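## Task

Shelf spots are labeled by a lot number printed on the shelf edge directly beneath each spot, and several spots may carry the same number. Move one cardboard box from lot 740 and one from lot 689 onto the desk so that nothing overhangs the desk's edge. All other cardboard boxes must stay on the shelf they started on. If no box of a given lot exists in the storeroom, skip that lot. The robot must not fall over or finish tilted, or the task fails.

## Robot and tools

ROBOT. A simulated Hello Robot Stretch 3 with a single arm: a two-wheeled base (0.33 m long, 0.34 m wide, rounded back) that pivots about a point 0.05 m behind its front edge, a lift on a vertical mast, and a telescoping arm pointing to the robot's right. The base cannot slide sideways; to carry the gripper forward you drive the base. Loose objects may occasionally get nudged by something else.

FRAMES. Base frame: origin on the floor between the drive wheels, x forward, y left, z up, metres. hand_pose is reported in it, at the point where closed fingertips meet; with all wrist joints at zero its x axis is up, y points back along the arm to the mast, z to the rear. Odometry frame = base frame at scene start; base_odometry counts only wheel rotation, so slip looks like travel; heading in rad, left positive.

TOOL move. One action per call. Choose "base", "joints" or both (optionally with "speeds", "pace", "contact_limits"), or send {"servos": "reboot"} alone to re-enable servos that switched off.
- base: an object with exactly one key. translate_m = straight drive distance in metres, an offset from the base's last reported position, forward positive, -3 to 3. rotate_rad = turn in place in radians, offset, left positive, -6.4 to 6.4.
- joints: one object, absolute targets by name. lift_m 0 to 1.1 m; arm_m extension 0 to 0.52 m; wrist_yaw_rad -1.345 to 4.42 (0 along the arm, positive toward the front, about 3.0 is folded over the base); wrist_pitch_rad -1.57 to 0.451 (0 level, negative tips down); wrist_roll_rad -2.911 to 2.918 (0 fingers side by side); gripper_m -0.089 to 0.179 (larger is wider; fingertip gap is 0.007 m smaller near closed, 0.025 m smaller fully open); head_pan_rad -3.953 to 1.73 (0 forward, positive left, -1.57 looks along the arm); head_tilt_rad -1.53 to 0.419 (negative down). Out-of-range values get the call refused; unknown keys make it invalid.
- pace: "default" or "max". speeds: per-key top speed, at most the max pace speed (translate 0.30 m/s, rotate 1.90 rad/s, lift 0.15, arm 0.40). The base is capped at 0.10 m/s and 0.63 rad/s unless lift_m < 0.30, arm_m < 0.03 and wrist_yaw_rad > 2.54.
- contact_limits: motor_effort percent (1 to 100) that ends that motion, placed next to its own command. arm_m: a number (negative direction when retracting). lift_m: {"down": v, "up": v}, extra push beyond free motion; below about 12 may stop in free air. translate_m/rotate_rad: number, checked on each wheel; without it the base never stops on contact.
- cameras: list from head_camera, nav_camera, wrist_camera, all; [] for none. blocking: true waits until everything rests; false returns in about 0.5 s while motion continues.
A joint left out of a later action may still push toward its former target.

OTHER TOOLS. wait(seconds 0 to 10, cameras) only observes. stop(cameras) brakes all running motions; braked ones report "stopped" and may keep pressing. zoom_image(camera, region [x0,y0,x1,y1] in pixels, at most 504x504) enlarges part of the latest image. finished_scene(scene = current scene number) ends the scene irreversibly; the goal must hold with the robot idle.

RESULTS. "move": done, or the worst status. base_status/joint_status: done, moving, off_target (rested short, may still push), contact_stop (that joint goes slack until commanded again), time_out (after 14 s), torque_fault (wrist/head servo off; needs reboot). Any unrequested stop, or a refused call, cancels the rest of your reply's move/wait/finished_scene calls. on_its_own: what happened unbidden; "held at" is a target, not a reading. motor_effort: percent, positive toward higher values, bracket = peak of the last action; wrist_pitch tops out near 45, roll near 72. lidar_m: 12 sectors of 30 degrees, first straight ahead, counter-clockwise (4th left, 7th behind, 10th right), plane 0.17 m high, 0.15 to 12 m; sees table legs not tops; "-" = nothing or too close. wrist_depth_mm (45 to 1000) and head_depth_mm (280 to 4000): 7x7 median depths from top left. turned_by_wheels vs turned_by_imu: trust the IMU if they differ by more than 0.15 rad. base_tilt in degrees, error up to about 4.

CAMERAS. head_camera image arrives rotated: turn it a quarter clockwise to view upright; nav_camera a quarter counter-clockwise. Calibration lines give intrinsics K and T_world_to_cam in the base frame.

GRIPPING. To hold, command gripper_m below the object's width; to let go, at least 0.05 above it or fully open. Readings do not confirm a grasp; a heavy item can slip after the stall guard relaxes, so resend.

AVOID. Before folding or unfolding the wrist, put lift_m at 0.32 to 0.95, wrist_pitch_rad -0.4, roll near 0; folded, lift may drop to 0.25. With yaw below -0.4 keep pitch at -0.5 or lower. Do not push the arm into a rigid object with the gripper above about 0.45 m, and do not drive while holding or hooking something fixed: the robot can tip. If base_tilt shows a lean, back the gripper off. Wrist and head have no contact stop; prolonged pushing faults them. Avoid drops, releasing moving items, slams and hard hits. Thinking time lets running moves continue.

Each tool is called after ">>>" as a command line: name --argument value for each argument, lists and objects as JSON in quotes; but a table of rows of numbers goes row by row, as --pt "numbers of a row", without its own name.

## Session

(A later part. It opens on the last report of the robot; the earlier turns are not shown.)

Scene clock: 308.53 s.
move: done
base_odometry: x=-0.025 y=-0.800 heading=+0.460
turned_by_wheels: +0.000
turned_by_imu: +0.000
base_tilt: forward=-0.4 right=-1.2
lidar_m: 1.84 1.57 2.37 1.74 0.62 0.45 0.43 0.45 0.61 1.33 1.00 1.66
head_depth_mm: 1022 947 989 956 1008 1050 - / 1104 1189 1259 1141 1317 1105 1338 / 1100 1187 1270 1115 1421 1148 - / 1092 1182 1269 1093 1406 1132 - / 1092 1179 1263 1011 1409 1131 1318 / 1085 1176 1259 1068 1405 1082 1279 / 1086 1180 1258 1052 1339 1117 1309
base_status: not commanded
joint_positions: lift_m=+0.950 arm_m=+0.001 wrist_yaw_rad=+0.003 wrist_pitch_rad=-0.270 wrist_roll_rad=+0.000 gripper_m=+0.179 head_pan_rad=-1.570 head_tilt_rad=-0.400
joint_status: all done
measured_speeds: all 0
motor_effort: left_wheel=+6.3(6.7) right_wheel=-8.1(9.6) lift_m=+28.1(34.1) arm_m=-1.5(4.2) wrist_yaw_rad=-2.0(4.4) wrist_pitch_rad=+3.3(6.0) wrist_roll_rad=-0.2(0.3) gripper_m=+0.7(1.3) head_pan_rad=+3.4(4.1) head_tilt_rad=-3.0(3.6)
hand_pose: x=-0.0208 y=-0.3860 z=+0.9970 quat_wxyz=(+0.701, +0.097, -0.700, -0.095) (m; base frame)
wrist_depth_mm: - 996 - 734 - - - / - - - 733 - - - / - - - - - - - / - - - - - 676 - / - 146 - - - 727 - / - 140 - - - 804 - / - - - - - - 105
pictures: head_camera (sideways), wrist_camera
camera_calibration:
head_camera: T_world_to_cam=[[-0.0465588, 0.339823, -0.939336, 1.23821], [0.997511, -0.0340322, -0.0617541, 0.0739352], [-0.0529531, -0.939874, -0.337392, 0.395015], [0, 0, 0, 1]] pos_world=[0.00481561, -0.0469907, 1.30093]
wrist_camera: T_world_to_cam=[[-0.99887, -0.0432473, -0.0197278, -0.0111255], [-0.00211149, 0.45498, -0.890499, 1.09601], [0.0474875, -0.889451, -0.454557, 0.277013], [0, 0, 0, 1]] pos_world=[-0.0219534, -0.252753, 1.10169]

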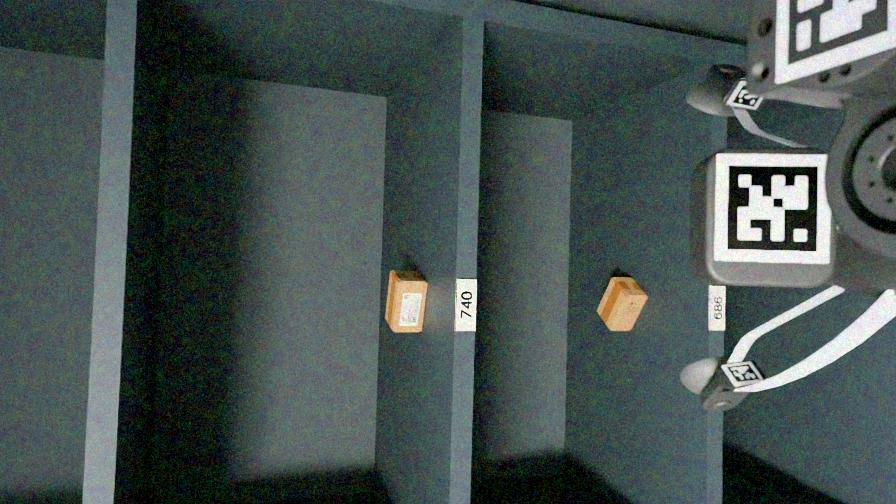

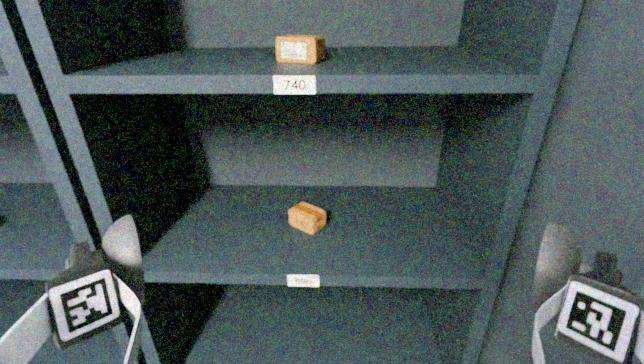

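>>> move --base '{"rotate_rad": 1.57}' --pace "max" --cameras '[]'

>>> move --base '{"translate_m": -0.25}' --pace "max" --cameras '[]'

>>> move --base '{"rotate_rad": -1.57}' --joints '{"lift_m": 0.985}' --pace "max" --cameras '[]'

>>> move --base '{"translate_m": 0.07}' --pace "max"

Scene clock: 395.23 s.
move: done
base_odometry: x=-0.025 y=-0.800 heading=+2.030
turned_by_wheels: +1.570
turned_by_imu: +1.545
base_tilt: forward=-0.4 right=-1.3
lidar_m: 1.82 0.62 0.45 0.43 0.44 0.60 1.31 0.99 1.66 1.83 1.57 1.67
head_depth_mm: 1569 1671 1802 1940 2094 1872 - / 1567 1654 1766 1908 2060 1795 1466 / 1550 1651 1759 1889 2056 1926 - / 1552 1651 1756 1902 2050 1912 - / 1544 1633 1757 1885 2048 1742 1404 / 1540 1649 1751 1887 2049 1649 1351 / 1541 1634 1758 1890 2020 1730 1384
base_status: done
joint_positions: lift_m=+0.950 arm_m=+0.001 wrist_yaw_rad=+0.003 wrist_pitch_rad=-0.270 wrist_roll_rad=+0.000 gripper_m=+0.179 head_pan_rad=-1.570 head_tilt_rad=-0.400
joint_status: not commanded
measured_speeds: all 0
motor_effort: left_wheel=-8.2(12.9) right_wheel=+8.4(12.3) lift_m=+25.3(25.8) arm_m=-5.0(5.0) wrist_yaw_rad=-2.8(4.7) wrist_pitch_rad=+3.3(3.4) wrist_roll_rad=-0.2(0.3) gripper_m=+0.9(1.1) head_pan_rad=+3.4(4.0) head_tilt_rad=-3.6(4.7)
hand_pose: x=-0.0209 y=-0.3860 z=+0.9970 quat_wxyz=(+0.701, +0.096, -0.700, -0.095) (m; base frame)
wrist_depth_mm: - - - - - - - / - - - - - - - / - - - - - - - / - - - - - - - / - - - - - - - / - - - - - - - / - - - - - - 105
pictures: none
No camera images: "cameras" was empty.

Scene clock: 398.70 s.
move: done
base_odometry: x=+0.086 y=-1.024 heading=+2.029
turned_by_wheels: +0.000
turned_by_imu: -0.001
base_tilt: forward=-0.4 right=-1.3
lidar_m: 1.81 0.62 0.44 0.43 0.44 0.59 1.08 0.79 1.50 1.84 1.70 2.57
head_depth_mm: 1589 1708 1824 1898 1648 1696 - / 1569 1677 1812 1930 2101 1788 1467 / 1563 1664 1770 1908 2069 1932 - / 1553 1647 1760 1894 2040 1922 - / 1541 1646 1749 1894 2042 1762 1394 / 1548 1644 1755 1888 2049 1625 1356 / 1533 1639 1751 1884 2037 1736 1396
base_status: done
joint_positions: lift_m=+0.950 arm_m=+0.001 wrist_yaw_rad=+0.003 wrist_pitch_rad=-0.270 wrist_roll_rad=+0.000 gripper_m=+0.179 head_pan_rad=-1.570 head_tilt_rad=-0.400
joint_status: not commanded
measured_speeds: all 0
motor_effort: left_wheel=-8.3(12.7) right_wheel=-1.8(11.6) lift_m=+27.5(27.9) arm_m=-13.3(14.0) wrist_yaw_rad=-2.8(3.8) wrist_pitch_rad=+3.3(3.5) wrist_roll_rad=+0.1(0.3) gripper_m=+0.5(1.1) head_pan_rad=+3.2(4.0) head_tilt_rad=-3.2(4.3)
hand_pose: x=-0.0209 y=-0.3860 z=+0.9970 quat_wxyz=(+0.701, +0.096, -0.700, -0.095) (m; base frame)
wrist_depth_mm: - - - - - - - / - - - - - - - / - - - - - - - / - - - - - - - / - - - - - - 919 / 118 - - - - - - / - - - - - - 105
pictures: none
No camera images: "cameras" was empty.

Scene clock: 402.13 s.
move: done
base_odometry: x=+0.086 y=-1.024 heading=+0.460
turned_by_wheels: -1.570
turned_by_imu: -1.545
base_tilt: forward=-0.4 right=-1.2
lidar_m: 1.84 1.71 2.58 1.72 0.61 0.44 0.42 0.44 0.60 1.08 0.79 1.52
head_depth_mm: 560 946 970 886 837 - - / 565 963 1028 945 1140 1063 - / 578 958 1024 934 1189 - - / 592 956 1022 918 1186 - - / 607 952 1017 782 1186 985 829 / 546 952 1013 897 1184 936 879 / 555 950 1017 884 1176 1036 876
base_status: done
joint_positions: lift_m=+0.985 arm_m=+0.001 wrist_yaw_rad=+0.003 wrist_pitch_rad=-0.270 wrist_roll_rad=+0.000 gripper_m=+0.179 head_pan_rad=-1.570 head_tilt_rad=-0.400
joint_status: all done
measured_speeds: all 0
motor_effort: left_wheel=+8.1(13.2) right_wheel=-9.4(12.8) lift_m=+30.4(32.5) arm_m=-13.3(14.0) wrist_yaw_rad=-2.2(4.1) wrist_pitch_rad=+3.4(3.4) wrist_roll_rad=-0.2(0.3) gripper_m=+0.6(1.2) head_pan_rad=+2.6(3.9) head_tilt_rad=-2.8(3.8)
hand_pose: x=-0.0209 y=-0.3861 z=+1.0321 quat_wxyz=(+0.701, +0.096, -0.700, -0.095) (m; base frame)
wrist_depth_mm: - 756 - - - - - / - - - 507 - 741 - / - - - - - - 424 / - - - - - - - / - 146 - - - - 441 / - 126 - 770 - 766 - / - - - - - - 105
pictures: none
No camera images: "cameras" was empty.

Scene clock: 403.80 s.
move: done
base_odometry: x=+0.148 y=-0.993 heading=+0.460
turned_by_wheels: +0.000
turned_by_imu: +0.000
base_tilt: forward=-0.4 right=-1.2
lidar_m: 1.77 1.65 1.80 2.00 0.71 0.51 0.50 0.51 0.70 1.08 0.75 1.48
head_depth_mm: 560 963 1020 957 996 - - / 566 963 1022 947 1200 1066 - / 578 957 1023 935 1194 - - / 591 955 1019 796 1186 - - / 606 955 1017 909 1188 1009 830 / 544 949 1015 897 1172 935 851 / 554 948 1013 885 1133 1038 848
base_status: done
joint_positions: lift_m=+0.985 arm_m=+0.001 wrist_yaw_rad=+0.003 wrist_pitch_rad=-0.270 wrist_roll_rad=+0.000 gripper_m=+0.179 head_pan_rad=-1.570 head_tilt_rad=-0.400
joint_status: not commanded
measured_speeds: all 0
motor_effort: left_wheel=+4.8(11.7) right_wheel=+5.0(8.5) lift_m=+29.9(30.6) arm_m=-13.5(13.7) wrist_yaw_rad=-2.5(4.8) wrist_pitch_rad=+3.2(3.4) wrist_roll_rad=+0.0(0.3) gripper_m=+0.1(1.1) head_pan_rad=+3.0(3.8) head_tilt_rad=-2.1(3.5)
hand_pose: x=-0.0209 y=-0.3861 z=+1.0321 quat_wxyz=(+0.701, +0.096, -0.700, -0.095) (m; base frame)
wrist_depth_mm: - 746 - - - - - / - - - 511 - - - / - - - 508 - - - / - - - - - - - / - 143 - - - 898 - / - 126 - 759 - - - / - - - - - - 105
pictures: head_camera (sideways), nav_camera (sideways), wrist_camera
camera_calibration:
head_camera: T_world_to_cam=[[-0.0465697, 0.340364, -0.93914, 1.23795], [0.997512, -0.0339659, -0.0617742, 0.0739614], [-0.0529245, -0.93968, -0.337936, 0.395722], [0, 0, 0, 1]] pos_world=[0.00481705, -0.0469902, 1.30091]
nav_camera: T_world_to_cam=[[0.0173493, -0.365058, 0.930823, -1.16847], [-0.99979, -0.0164884, 0.0121682, 0.0404331], [0.0109057, -0.930839, -0.365268, 0.428559], [0, 0, 0, 1]] pos_world=[0.0560229, -0.0269717, 1.24368]
wrist_camera: T_world_to_cam=[[-0.998892, -0.0427304, -0.0197139, -0.0103761], [-0.00187228, 0.454676, -0.890655, 1.1273], [0.0470215, -0.889632, -0.454252, 0.292539], [0, 0, 0, 1]] pos_world=[-0.0220096, -0.252749, 1.13672]

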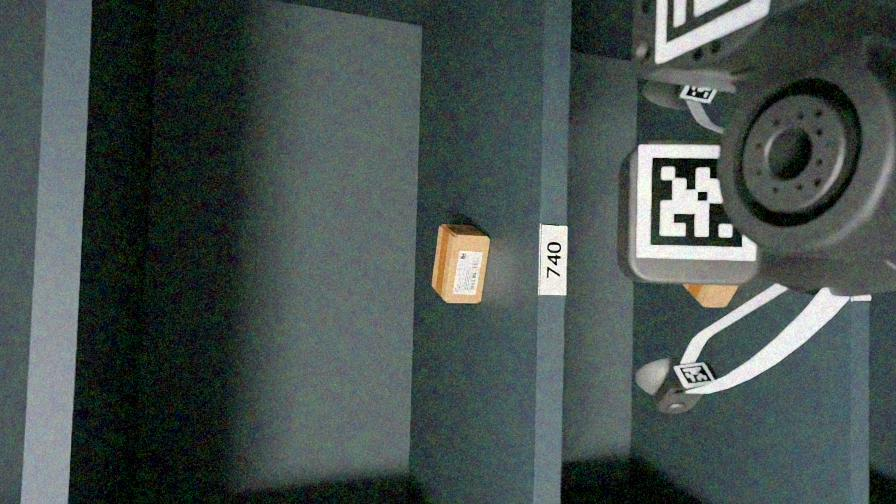

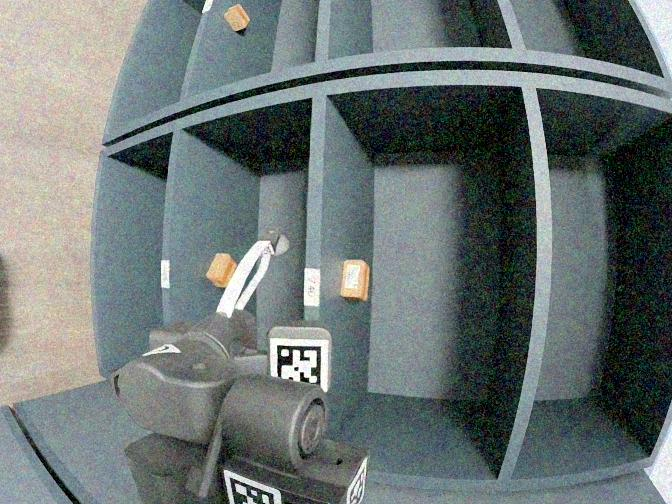

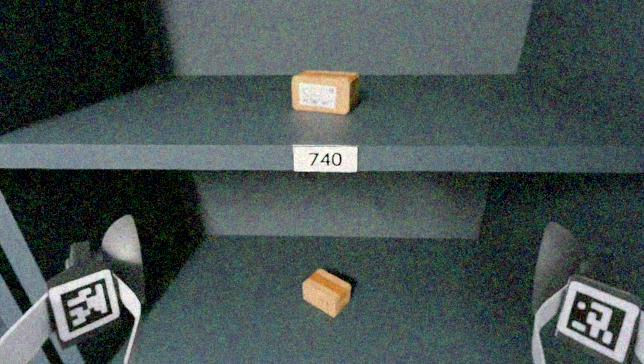

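>>> move --base '{"translate_m": 0.022}' --joints '{"arm_m": 0.25}' --cameras '["wrist_camera"]'

Scene clock: 432.07 s.
move: done
base_odometry: x=+0.168 y=-0.983 heading=+0.460
turned_by_wheels: +0.000
turned_by_imu: +0.000
base_tilt: forward=-0.2 right=-1.2
lidar_m: 1.75 1.63 2.49 2.09 0.74 0.54 0.52 0.54 0.73 1.08 0.73 1.46
head_depth_mm: 558 962 1030 349 - 1041 871 / 567 961 1026 366 344 1067 867 / 579 957 1021 354 367 1061 865 / 592 957 1026 457 435 986 859 / 607 956 1015 906 1180 1049 856 / 546 952 1015 897 1172 1037 852 / 555 950 1012 888 1069 1035 843
base_status: done
joint_positions: lift_m=+0.985 arm_m=+0.250 wrist_yaw_rad=+0.003 wrist_pitch_rad=-0.270 wrist_roll_rad=+0.000 gripper_m=+0.179 head_pan_rad=-1.570 head_tilt_rad=-0.400
joint_status: all done
measured_speeds: all 0
motor_effort: left_wheel=+3.4(9.0) right_wheel=+5.1(9.6) lift_m=+28.5(30.0) arm_m=+13.4(15.9) wrist_yaw_rad=-3.1(4.1) wrist_pitch_rad=+3.2(3.3) wrist_roll_rad=+0.1(0.3) gripper_m=+0.7(1.0) head_pan_rad=+2.6(3.4) head_tilt_rad=-2.0(3.0)
hand_pose: x=-0.0209 y=-0.6355 z=+1.0321 quat_wxyz=(+0.701, +0.096, -0.700, -0.095) (m; base frame)
wrist_depth_mm: 543 - - - - - 515 / - - - - - - 545 / - - - 293 - - - / - - - 300 - - - / - 143 - - - - - / - 126 - - - - - / - - - - - - 105
pictures: wrist_camera
camera_calibration:
wrist_camera: T_world_to_cam=[[-0.998892, -0.0427304, -0.0197139, -0.0210339], [-0.00187223, 0.454676, -0.890655, 1.24071], [0.0470215, -0.889632, -0.454252, 0.0706461], [0, 0, 0, 1]] pos_world=[-0.0220096, -0.502171, 1.13672]

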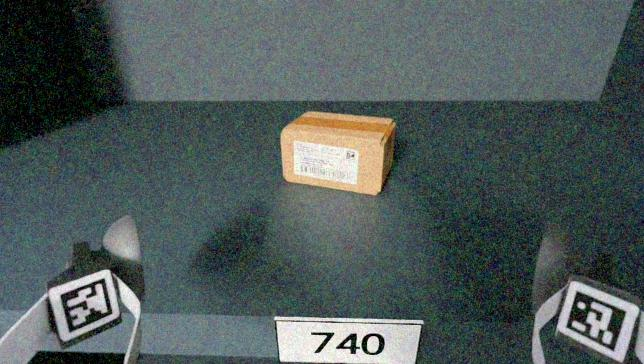

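>>> move --joints '{"arm_m": 0.412}' --cameras '["wrist_camera"]'

Scene clock: 443.60 s.
move: done
base_odometry: x=+0.168 y=-0.983 heading=+0.460
turned_by_wheels: +0.000
turned_by_imu: +0.000
base_tilt: forward=-0.3 right=-1.2
lidar_m: 1.75 1.63 2.49 2.08 0.74 0.54 0.52 0.53 0.73 1.08 0.74 1.46
head_depth_mm: 559 963 1027 375 1211 1037 874 / 567 956 1012 395 1193 1064 871 / 578 960 1004 502 1188 1058 864 / 592 956 1011 523 1189 987 858 / 610 955 1020 904 1183 1044 857 / 547 953 1016 894 1180 1039 852 / 554 946 1014 888 1064 1037 845
base_status: not commanded
joint_positions: lift_m=+0.985 arm_m=+0.412 wrist_yaw_rad=+0.003 wrist_pitch_rad=-0.270 wrist_roll_rad=+0.000 gripper_m=+0.179 head_pan_rad=-1.570 head_tilt_rad=-0.400
joint_status: all done
measured_speeds: all 0
motor_effort: left_wheel=+3.1(3.8) right_wheel=+4.8(6.1) lift_m=+27.9(28.8) arm_m=+13.0(15.6) wrist_yaw_rad=-2.6(4.2) wrist_pitch_rad=+3.3(3.3) wrist_roll_rad=-0.1(0.3) gripper_m=+0.5(1.0) head_pan_rad=+2.4(3.5) head_tilt_rad=-1.1(2.1)
hand_pose: x=-0.0209 y=-0.7975 z=+1.0321 quat_wxyz=(+0.701, +0.096, -0.700, -0.095) (m; base frame)
wrist_depth_mm: - - - - - - - / - - - - - - - / - - - - - - - / - - - 185 - - - / - 142 153 159 159 - - / - 126 156 145 132 - - / - - - 153 139 - 105
pictures: wrist_camera
camera_calibration:
wrist_camera: T_world_to_cam=[[-0.998892, -0.0427303, -0.0197141, -0.0279561], [-0.00187203, 0.454676, -0.890655, 1.31437], [0.0470214, -0.889632, -0.454252, -0.0734764], [0, 0, 0, 1]] pos_world=[-0.0220096, -0.664173, 1.13672]

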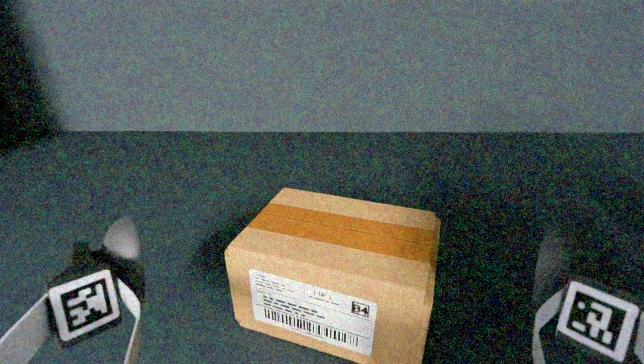

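>>> move --joints '{"gripper_m": 0.05}' --cameras '["wrist_camera"]'

Scene clock: 458.50 s.
move: done
base_odometry: x=+0.168 y=-0.983 heading=+0.460
turned_by_wheels: +0.000
turned_by_imu: +0.000
base_tilt: forward=-0.4 right=-1.0
lidar_m: 1.75 1.63 2.49 2.09 0.74 0.54 0.52 0.54 0.73 1.08 0.74 1.46
head_depth_mm: 559 959 1034 376 1209 1041 871 / 567 961 1012 396 1192 1066 869 / 578 960 1002 502 1191 1058 863 / 593 956 1012 522 1186 990 858 / 608 955 1021 908 1184 1045 858 / 547 953 1020 895 1174 1040 853 / 554 948 1017 887 1063 1035 849
base_status: not commanded
joint_positions: lift_m=+0.985 arm_m=+0.412 wrist_yaw_rad=+0.003 wrist_pitch_rad=-0.270 wrist_roll_rad=+0.000 gripper_m=+0.051 head_pan_rad=-1.570 head_tilt_rad=-0.400
joint_status: all done
measured_speeds: all 0
motor_effort: left_wheel=+3.4(3.7) right_wheel=+4.7(5.8) lift_m=+26.8(28.0) arm_m=+6.7(9.7) wrist_yaw_rad=-1.2(4.4) wrist_pitch_rad=+3.3(3.4) wrist_roll_rad=-0.3(0.3) gripper_m=-15.9(86.4) head_pan_rad=+2.1(3.0) head_tilt_rad=-0.8(1.8)
hand_pose: x=-0.0209 y=-0.7975 z=+1.0321 quat_wxyz=(+0.701, +0.096, -0.700, -0.095) (m; base frame)
wrist_depth_mm: - - - - - - - / - - - - - - - / - - - - - - - / - - - 185 - - - / - - 151 159 153 - - / - - 148 145 131 - - / - - - 153 140 - -
pictures: wrist_camera
camera_calibration:
wrist_camera: T_world_to_cam=[[-0.998892, -0.0427303, -0.0197141, -0.0279561], [-0.00187203, 0.454676, -0.890655, 1.31437], [0.0470215, -0.889632, -0.454252, -0.0734764], [0, 0, 0, 1]] pos_world=[-0.0220096, -0.664173, 1.13672]

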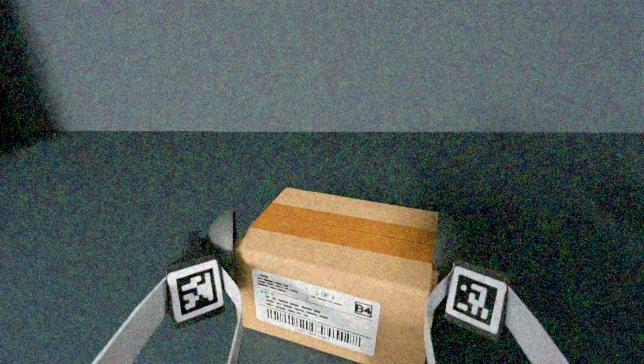

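>>> move --joints '{"gripper_m": 0.01}' --cameras '["wrist_camera"]'

Scene clock: 471.97 s.
move: done
base_odometry: x=+0.168 y=-0.983 heading=+0.460
turned_by_wheels: +0.000
turned_by_imu: +0.000
base_tilt: forward=-0.3 right=-1.2
lidar_m: 1.75 1.63 2.48 2.09 0.74 0.54 0.52 0.54 0.73 1.08 0.73 1.46
head_depth_mm: 560 964 1029 376 1208 1035 871 / 567 960 1014 396 1191 1062 867 / 578 958 1002 502 1190 1057 863 / 592 962 1007 523 1182 984 860 / 607 956 1020 901 1185 1047 855 / 547 953 1013 896 1179 1042 850 / 555 945 1014 887 1068 1031 848
base_status: not commanded
joint_positions: lift_m=+0.985 arm_m=+0.412 wrist_yaw_rad=+0.001 wrist_pitch_rad=-0.270 wrist_roll_rad=+0.000 gripper_m=+0.011 head_pan_rad=-1.570 head_tilt_rad=-0.400
joint_status: all done
measured_speeds: all 0
motor_effort: left_wheel=+3.7(3.7) right_wheel=+5.1(5.7) lift_m=+26.6(26.9) arm_m=+1.5(3.1) wrist_yaw_rad=-2.5(3.3) wrist_pitch_rad=+3.2(3.4) wrist_roll_rad=-0.1(0.3) gripper_m=-26.9(99.2) head_pan_rad=+1.9(2.8) head_tilt_rad=-0.4(1.0)
hand_pose: x=-0.0212 y=-0.7975 z=+1.0321 quat_wxyz=(+0.701, +0.096, -0.700, -0.095) (m; base frame)
wrist_depth_mm: - - - - - - - / - - - - - - - / - - - - - - - / - - - - - - - / - - 152 159 152 - - / - - 134 143 130 - - / - - 130 152 141 111 -
pictures: wrist_camera
camera_calibration:
wrist_camera: T_world_to_cam=[[-0.998943, -0.0415278, -0.0197134, -0.0272883], [-0.00132536, 0.454678, -0.890655, 1.31438], [0.0459502, -0.889687, -0.454252, -0.0735304], [0, 0, 0, 1]] pos_world=[-0.0221387, -0.664172, 1.13672]

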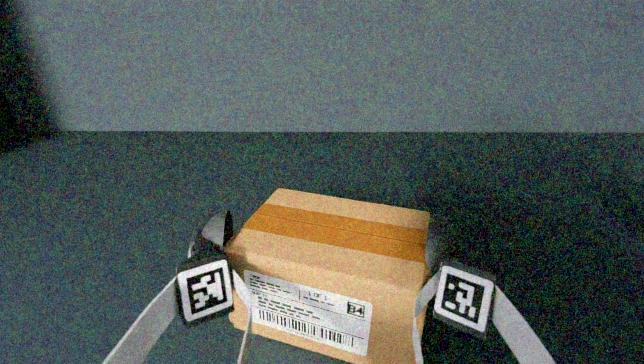

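>>> move --joints '{"lift_m": 1.04}' --speeds '{"lift_m": 0.06}' --cameras '["wrist_camera"]'

Scene clock: 481.20 s.
move: done
base_odometry: x=+0.168 y=-0.983 heading=+0.460
turned_by_wheels: +0.000
turned_by_imu: +0.000
base_tilt: forward=-0.4 right=-1.2
lidar_m: 1.74 1.63 2.49 2.08 0.74 0.54 0.52 0.53 0.73 1.08 0.74 1.46
head_depth_mm: 558 964 1007 815 1048 1038 874 / 568 958 401 871 1186 1069 869 / 581 959 486 802 1188 1058 865 / 594 957 995 742 1185 987 860 / 608 951 1022 903 1177 1048 855 / 544 957 1016 896 1176 1040 854 / 554 946 1014 885 1071 1042 848
base_status: not commanded
joint_positions: lift_m=+1.040 arm_m=+0.412 wrist_yaw_rad=+0.001 wrist_pitch_rad=-0.274 wrist_roll_rad=+0.000 gripper_m=+0.014 head_pan_rad=-1.570 head_tilt_rad=-0.400
joint_status: all done
measured_speeds: all 0
motor_effort: left_wheel=+3.6(3.7) right_wheel=+4.7(5.6) lift_m=+31.7(35.2) arm_m=-4.9(4.9) wrist_yaw_rad=-2.0(3.0) wrist_pitch_rad=+4.0(4.1) wrist_roll_rad=-0.3(0.3) gripper_m=-11.2(11.8) head_pan_rad=+2.1(2.7) head_tilt_rad=+0.7(1.1)
hand_pose: x=-0.0212 y=-0.7971 z=+1.0862 quat_wxyz=(+0.701, +0.097, -0.700, -0.096) (m; base frame)
wrist_depth_mm: - - - - - - - / - - - - - - - / - - - - - - - / - - - - - - - / - - 152 159 153 - - / - - 134 143 130 - - / - - 128 151 141 110 -
pictures: wrist_camera
camera_calibration:
wrist_camera: T_world_to_cam=[[-0.998943, -0.0414486, -0.0198685, -0.0259771], [-0.00132775, 0.458097, -0.888901, 1.3632], [0.0459454, -0.887935, -0.457668, -0.0435447], [0, 0, 0, 1]] pos_world=[-0.022139, -0.664221, 1.19131]

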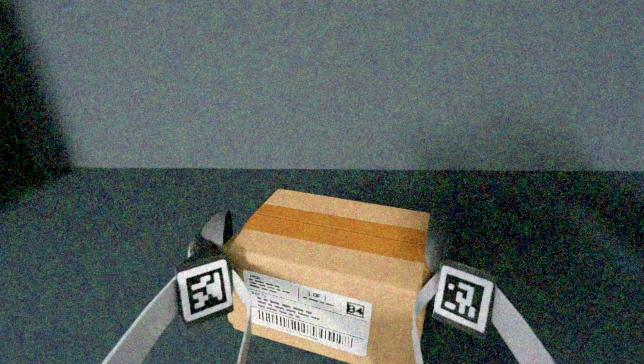

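>>> move --joints '{"arm_m": 0.0}' --cameras '["wrist_camera"]'

>>> move --base '{"translate_m": 0.48}' --joints '{"lift_m": 0.9}' --cameras '[]'

>>> move --base '{"rotate_rad": 1.59}' --cameras '["nav_camera", "wrist_camera"]'

Scene clock: 524.20 s.
move: done
base_odometry: x=+0.168 y=-0.983 heading=+0.460
turned_by_wheels: +0.000
turned_by_imu: +0.000
base_tilt: forward=-0.3 right=-1.1
lidar_m: 1.74 1.63 2.49 2.08 0.74 0.54 0.52 0.53 0.73 1.08 0.74 1.46
head_depth_mm: 561 962 1029 1070 - - - / 565 959 1029 950 - - - / 579 957 1025 1013 - - - / 591 957 1022 926 - - - / 606 950 1018 909 661 1011 857 / 543 948 1015 898 1182 1042 850 / 554 952 1014 887 1073 1034 849
base_status: not commanded
joint_positions: lift_m=+1.040 arm_m=+0.001 wrist_yaw_rad=+0.001 wrist_pitch_rad=-0.274 wrist_roll_rad=+0.000 gripper_m=+0.014 head_pan_rad=-1.570 head_tilt_rad=-0.400
joint_status: all done
measured_speeds: all 0
motor_effort: left_wheel=+3.2(4.0) right_wheel=+4.3(5.9) lift_m=+31.1(31.3) arm_m=-13.3(15.0) wrist_yaw_rad=-2.9(2.9) wrist_pitch_rad=+4.0(4.2) wrist_roll_rad=+0.1(0.3) gripper_m=-11.3(12.0) head_pan_rad=+2.0(2.7) head_tilt_rad=+0.8(1.7)
hand_pose: x=-0.0212 y=-0.3857 z=+1.0861 quat_wxyz=(+0.701, +0.097, -0.700, -0.097) (m; base frame)
wrist_depth_mm: - - - - - 716 - / - - - - - 756 - / - - - - - - - / - - - 185 - - - / - - 152 159 153 932 - / - - 134 142 130 - - / - - 128 151 140 110 -
pictures: wrist_camera
camera_calibration:
wrist_camera: T_world_to_cam=[[-0.998943, -0.041442, -0.019881, -0.00890844], [-0.00132804, 0.458376, -0.888757, 1.1746], [0.0459449, -0.887792, -0.457947, 0.322123], [0, 0, 0, 1]] pos_world=[-0.022139, -0.252801, 1.19128]

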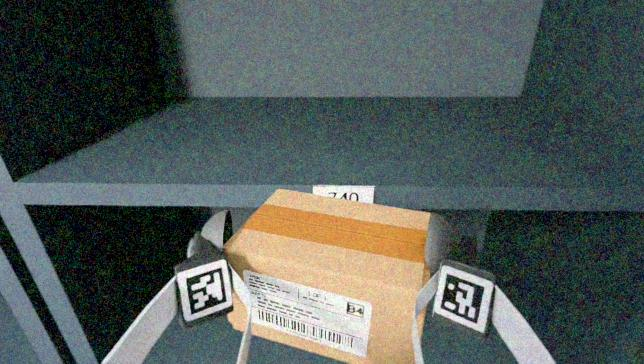

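Scene clock: 530.10 s.
move: done
base_odometry: x=+0.598 y=-0.770 heading=+0.460
turned_by_wheels: +0.000
turned_by_imu: +0.000
base_tilt: forward=-0.3 right=-1.3
lidar_m: 1.27 1.32 1.27 3.61 1.42 1.03 0.99 1.03 1.12 0.62 1.11 1.05
head_depth_mm: 555 957 1021 960 1191 1076 870 / 562 961 1024 946 1191 1064 866 / 514 542 591 631 683 989 422 / 508 545 584 635 691 698 - / 606 951 1014 909 1174 1050 809 / 543 950 1013 894 1174 1040 849 / 555 946 1011 886 1168 1032 845
base_status: done
joint_positions: lift_m=+0.900 arm_m=+0.001 wrist_yaw_rad=+0.001 wrist_pitch_rad=-0.274 wrist_roll_rad=+0.000 gripper_m=+0.014 head_pan_rad=-1.570 head_tilt_rad=-0.400
joint_status: all done
measured_speeds: all 0
motor_effort: left_wheel=+5.4(9.5) right_wheel=+5.1(10.9) lift_m=+31.2(31.7) arm_m=-8.7(14.0) wrist_yaw_rad=-0.7(3.0) wrist_pitch_rad=+4.1(4.2) wrist_roll_rad=+0.0(0.3) gripper_m=-11.6(12.1) head_pan_rad=+1.8(2.7) head_tilt_rad=+1.8(2.2)
hand_pose: x=-0.0212 y=-0.3857 z=+0.9461 quat_wxyz=(+0.701, +0.097, -0.700, -0.097) (m; base frame)
wrist_depth_mm: - - - 343 - - - / - - - 374 - - - / - - - 393 - - - / - - - 195 - - - / - - 152 160 153 - - / - 126 134 143 130 - - / - - 127 151 141 110 -
pictures: none
No camera images: "cameras" was empty.

Scene clock: 533.73 s.
move: done
base_odometry: x=+0.598 y=-0.770 heading=+2.049
turned_by_wheels: +1.590
turned_by_imu: +1.566
base_tilt: forward=-0.3 right=-1.1
lidar_m: 3.61 1.41 1.03 0.99 1.03 1.11 0.62 1.11 1.05 1.27 1.32 1.27
head_depth_mm: 1080 1153 1241 1334 1438 1567 1431 / 1068 1137 1204 1304 1411 1566 1419 / 1065 1137 1208 1306 1409 1490 422 / 1061 1137 1209 1304 1402 1487 - / 1068 1124 1218 1303 1410 1508 1319 / 1064 1132 1210 1297 1400 1529 1389 / 1055 1134 1206 1300 1398 1515 1385
base_status: done
joint_positions: lift_m=+0.900 arm_m=+0.001 wrist_yaw_rad=+0.001 wrist_pitch_rad=-0.274 wrist_roll_rad=+0.000 gripper_m=+0.014 head_pan_rad=-1.570 head_tilt_rad=-0.400
joint_status: not commanded
measured_speeds: all 0
motor_effort: left_wheel=-8.4(12.7) right_wheel=+8.6(12.8) lift_m=+31.0(31.7) arm_m=-13.5(13.5) wrist_yaw_rad=-2.2(3.2) wrist_pitch_rad=+4.0(4.2) wrist_roll_rad=+0.1(0.3) gripper_m=-11.3(11.8) head_pan_rad=+1.6(2.2) head_tilt_rad=+2.1(2.6)
hand_pose: x=-0.0212 y=-0.3857 z=+0.9461 quat_wxyz=(+0.701, +0.097, -0.700, -0.097) (m; base frame)
wrist_depth_mm: - - - - 906 - - / - - - - - - - / - - - - - - - / - - - - - - - / - - 153 160 160 - - / - - 134 142 130 - - / - - - 153 143 123 -
pictures: nav_camera (sideways), wrist_camera
camera_calibration:
nav_camera: T_world_to_cam=[[0.0173494, -0.365058, 0.930823, -1.16847], [-0.99979, -0.0164886, 0.0121682, 0.0404331], [0.0109058, -0.930839, -0.365267, 0.428559], [0, 0, 0, 1]] pos_world=[0.0560229, -0.0269717, 1.24368]
wrist_camera: T_world_to_cam=[[-0.998943, -0.0414396, -0.0198853, -0.0116869], [-0.00133005, 0.45851, -0.888688, 1.05013], [0.0459444, -0.887722, -0.458081, 0.25816], [0, 0, 0, 1]] pos_world=[-0.0221389, -0.252803, 1.05126]

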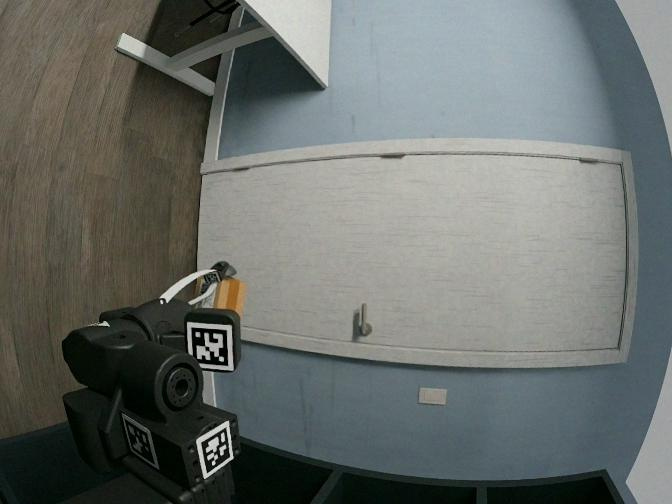

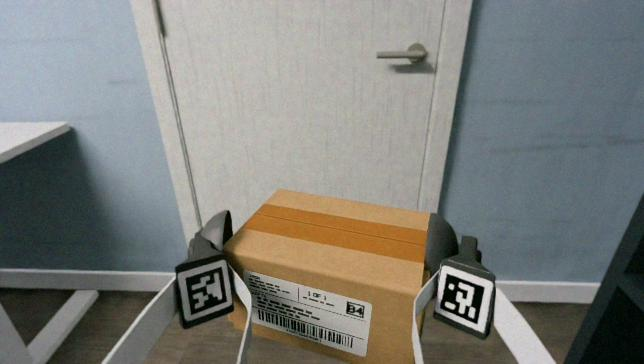

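>>> move --base '{"translate_m": 1.1}' --joints '{"head_tilt_rad": -0.6}' --pace "max"

Scene clock: 552.53 s.
move: done
base_odometry: x=+0.092 y=+0.207 heading=+2.049
turned_by_wheels: +0.000
turned_by_imu: -0.001
base_tilt: forward=-0.3 right=-1.2
lidar_m: 2.56 1.41 1.03 1.00 1.03 1.41 1.71 1.81 1.34 0.86 0.71 1.36
head_depth_mm: 1068 1167 1297 1448 1597 1553 - / 1062 1165 1285 1400 835 729 - / 1060 1163 1292 1106 828 1373 - / 1059 1160 1285 1103 488 - - / 1055 1162 1283 1096 817 1350 1220 / 1054 1158 1289 1079 814 1374 1216 / 1053 1157 1286 1070 806 1077 1185
base_status: done
joint_positions: lift_m=+0.900 arm_m=+0.001 wrist_yaw_rad=+0.001 wrist_pitch_rad=-0.274 wrist_roll_rad=+0.000 gripper_m=+0.014 head_pan_rad=-1.570 head_tilt_rad=-0.600
joint_status: all done
measured_speeds: all 0
motor_effort: left_wheel=+5.3(9.4) right_wheel=+3.8(14.0) lift_m=+28.7(30.9) arm_m=-10.3(13.2) wrist_yaw_rad=-0.5(3.5) wrist_pitch_rad=+4.0(4.2) wrist_roll_rad=-0.1(0.3) gripper_m=-11.2(12.0) head_pan_rad=+0.9(2.1) head_tilt_rad=-5.0(6.2)
hand_pose: x=-0.0212 y=-0.3857 z=+0.9461 quat_wxyz=(+0.701, +0.097, -0.700, -0.097) (m; base frame)
wrist_depth_mm: - - - - - - - / - - - - - - - / - - - - - - - / - - - - - - - / - - 151 159 153 - - / - - 134 143 130 465 - / - - 162 153 141 110 -
pictures: head_camera (sideways), nav_camera (sideways), wrist_camera
camera_calibration:
head_camera: T_world_to_cam=[[-0.0467233, 0.52004, -0.852863, 1.1254], [0.997501, -0.0210052, -0.0674552, 0.0813407], [-0.052994, -0.853884, -0.517759, 0.629721], [0, 0, 0, 1]] pos_world=[0.00481623, -0.0458339, 1.29134]
nav_camera: T_world_to_cam=[[0.0175012, -0.542592, 0.839814, -1.04975], [-0.999788, -0.0185963, 0.00882015, 0.0447946], [0.0108317, -0.839791, -0.542802, 0.659572], [0, 0, 0, 1]] pos_world=[0.0560127, -0.0148518, 1.23922]
wrist_camera: T_world_to_cam=[[-0.998943, -0.0414394, -0.0198853, -0.0116869], [-0.00132996, 0.45851, -0.888688, 1.05013], [0.0459443, -0.887722, -0.458081, 0.25816], [0, 0, 0, 1]] pos_world=[-0.0221389, -0.252803, 1.05126]

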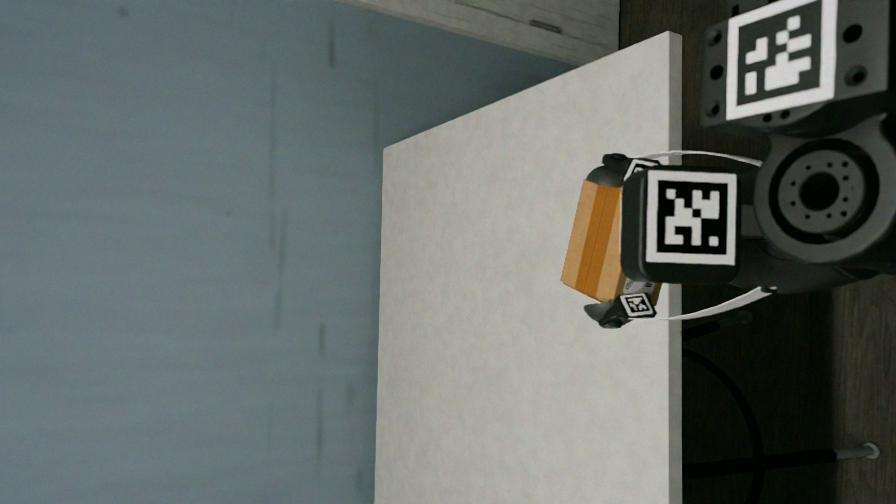

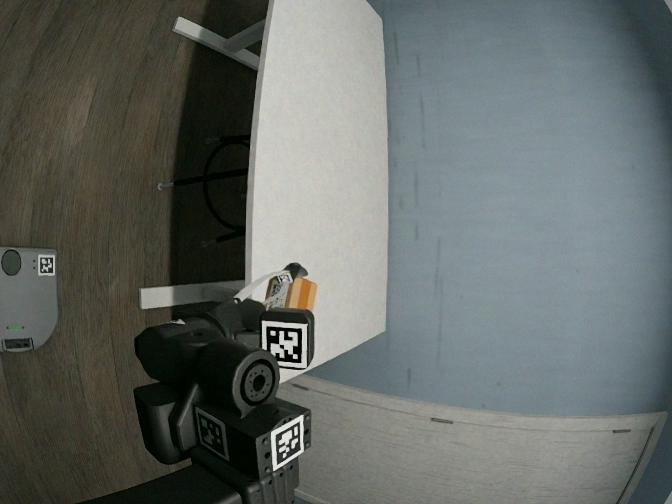

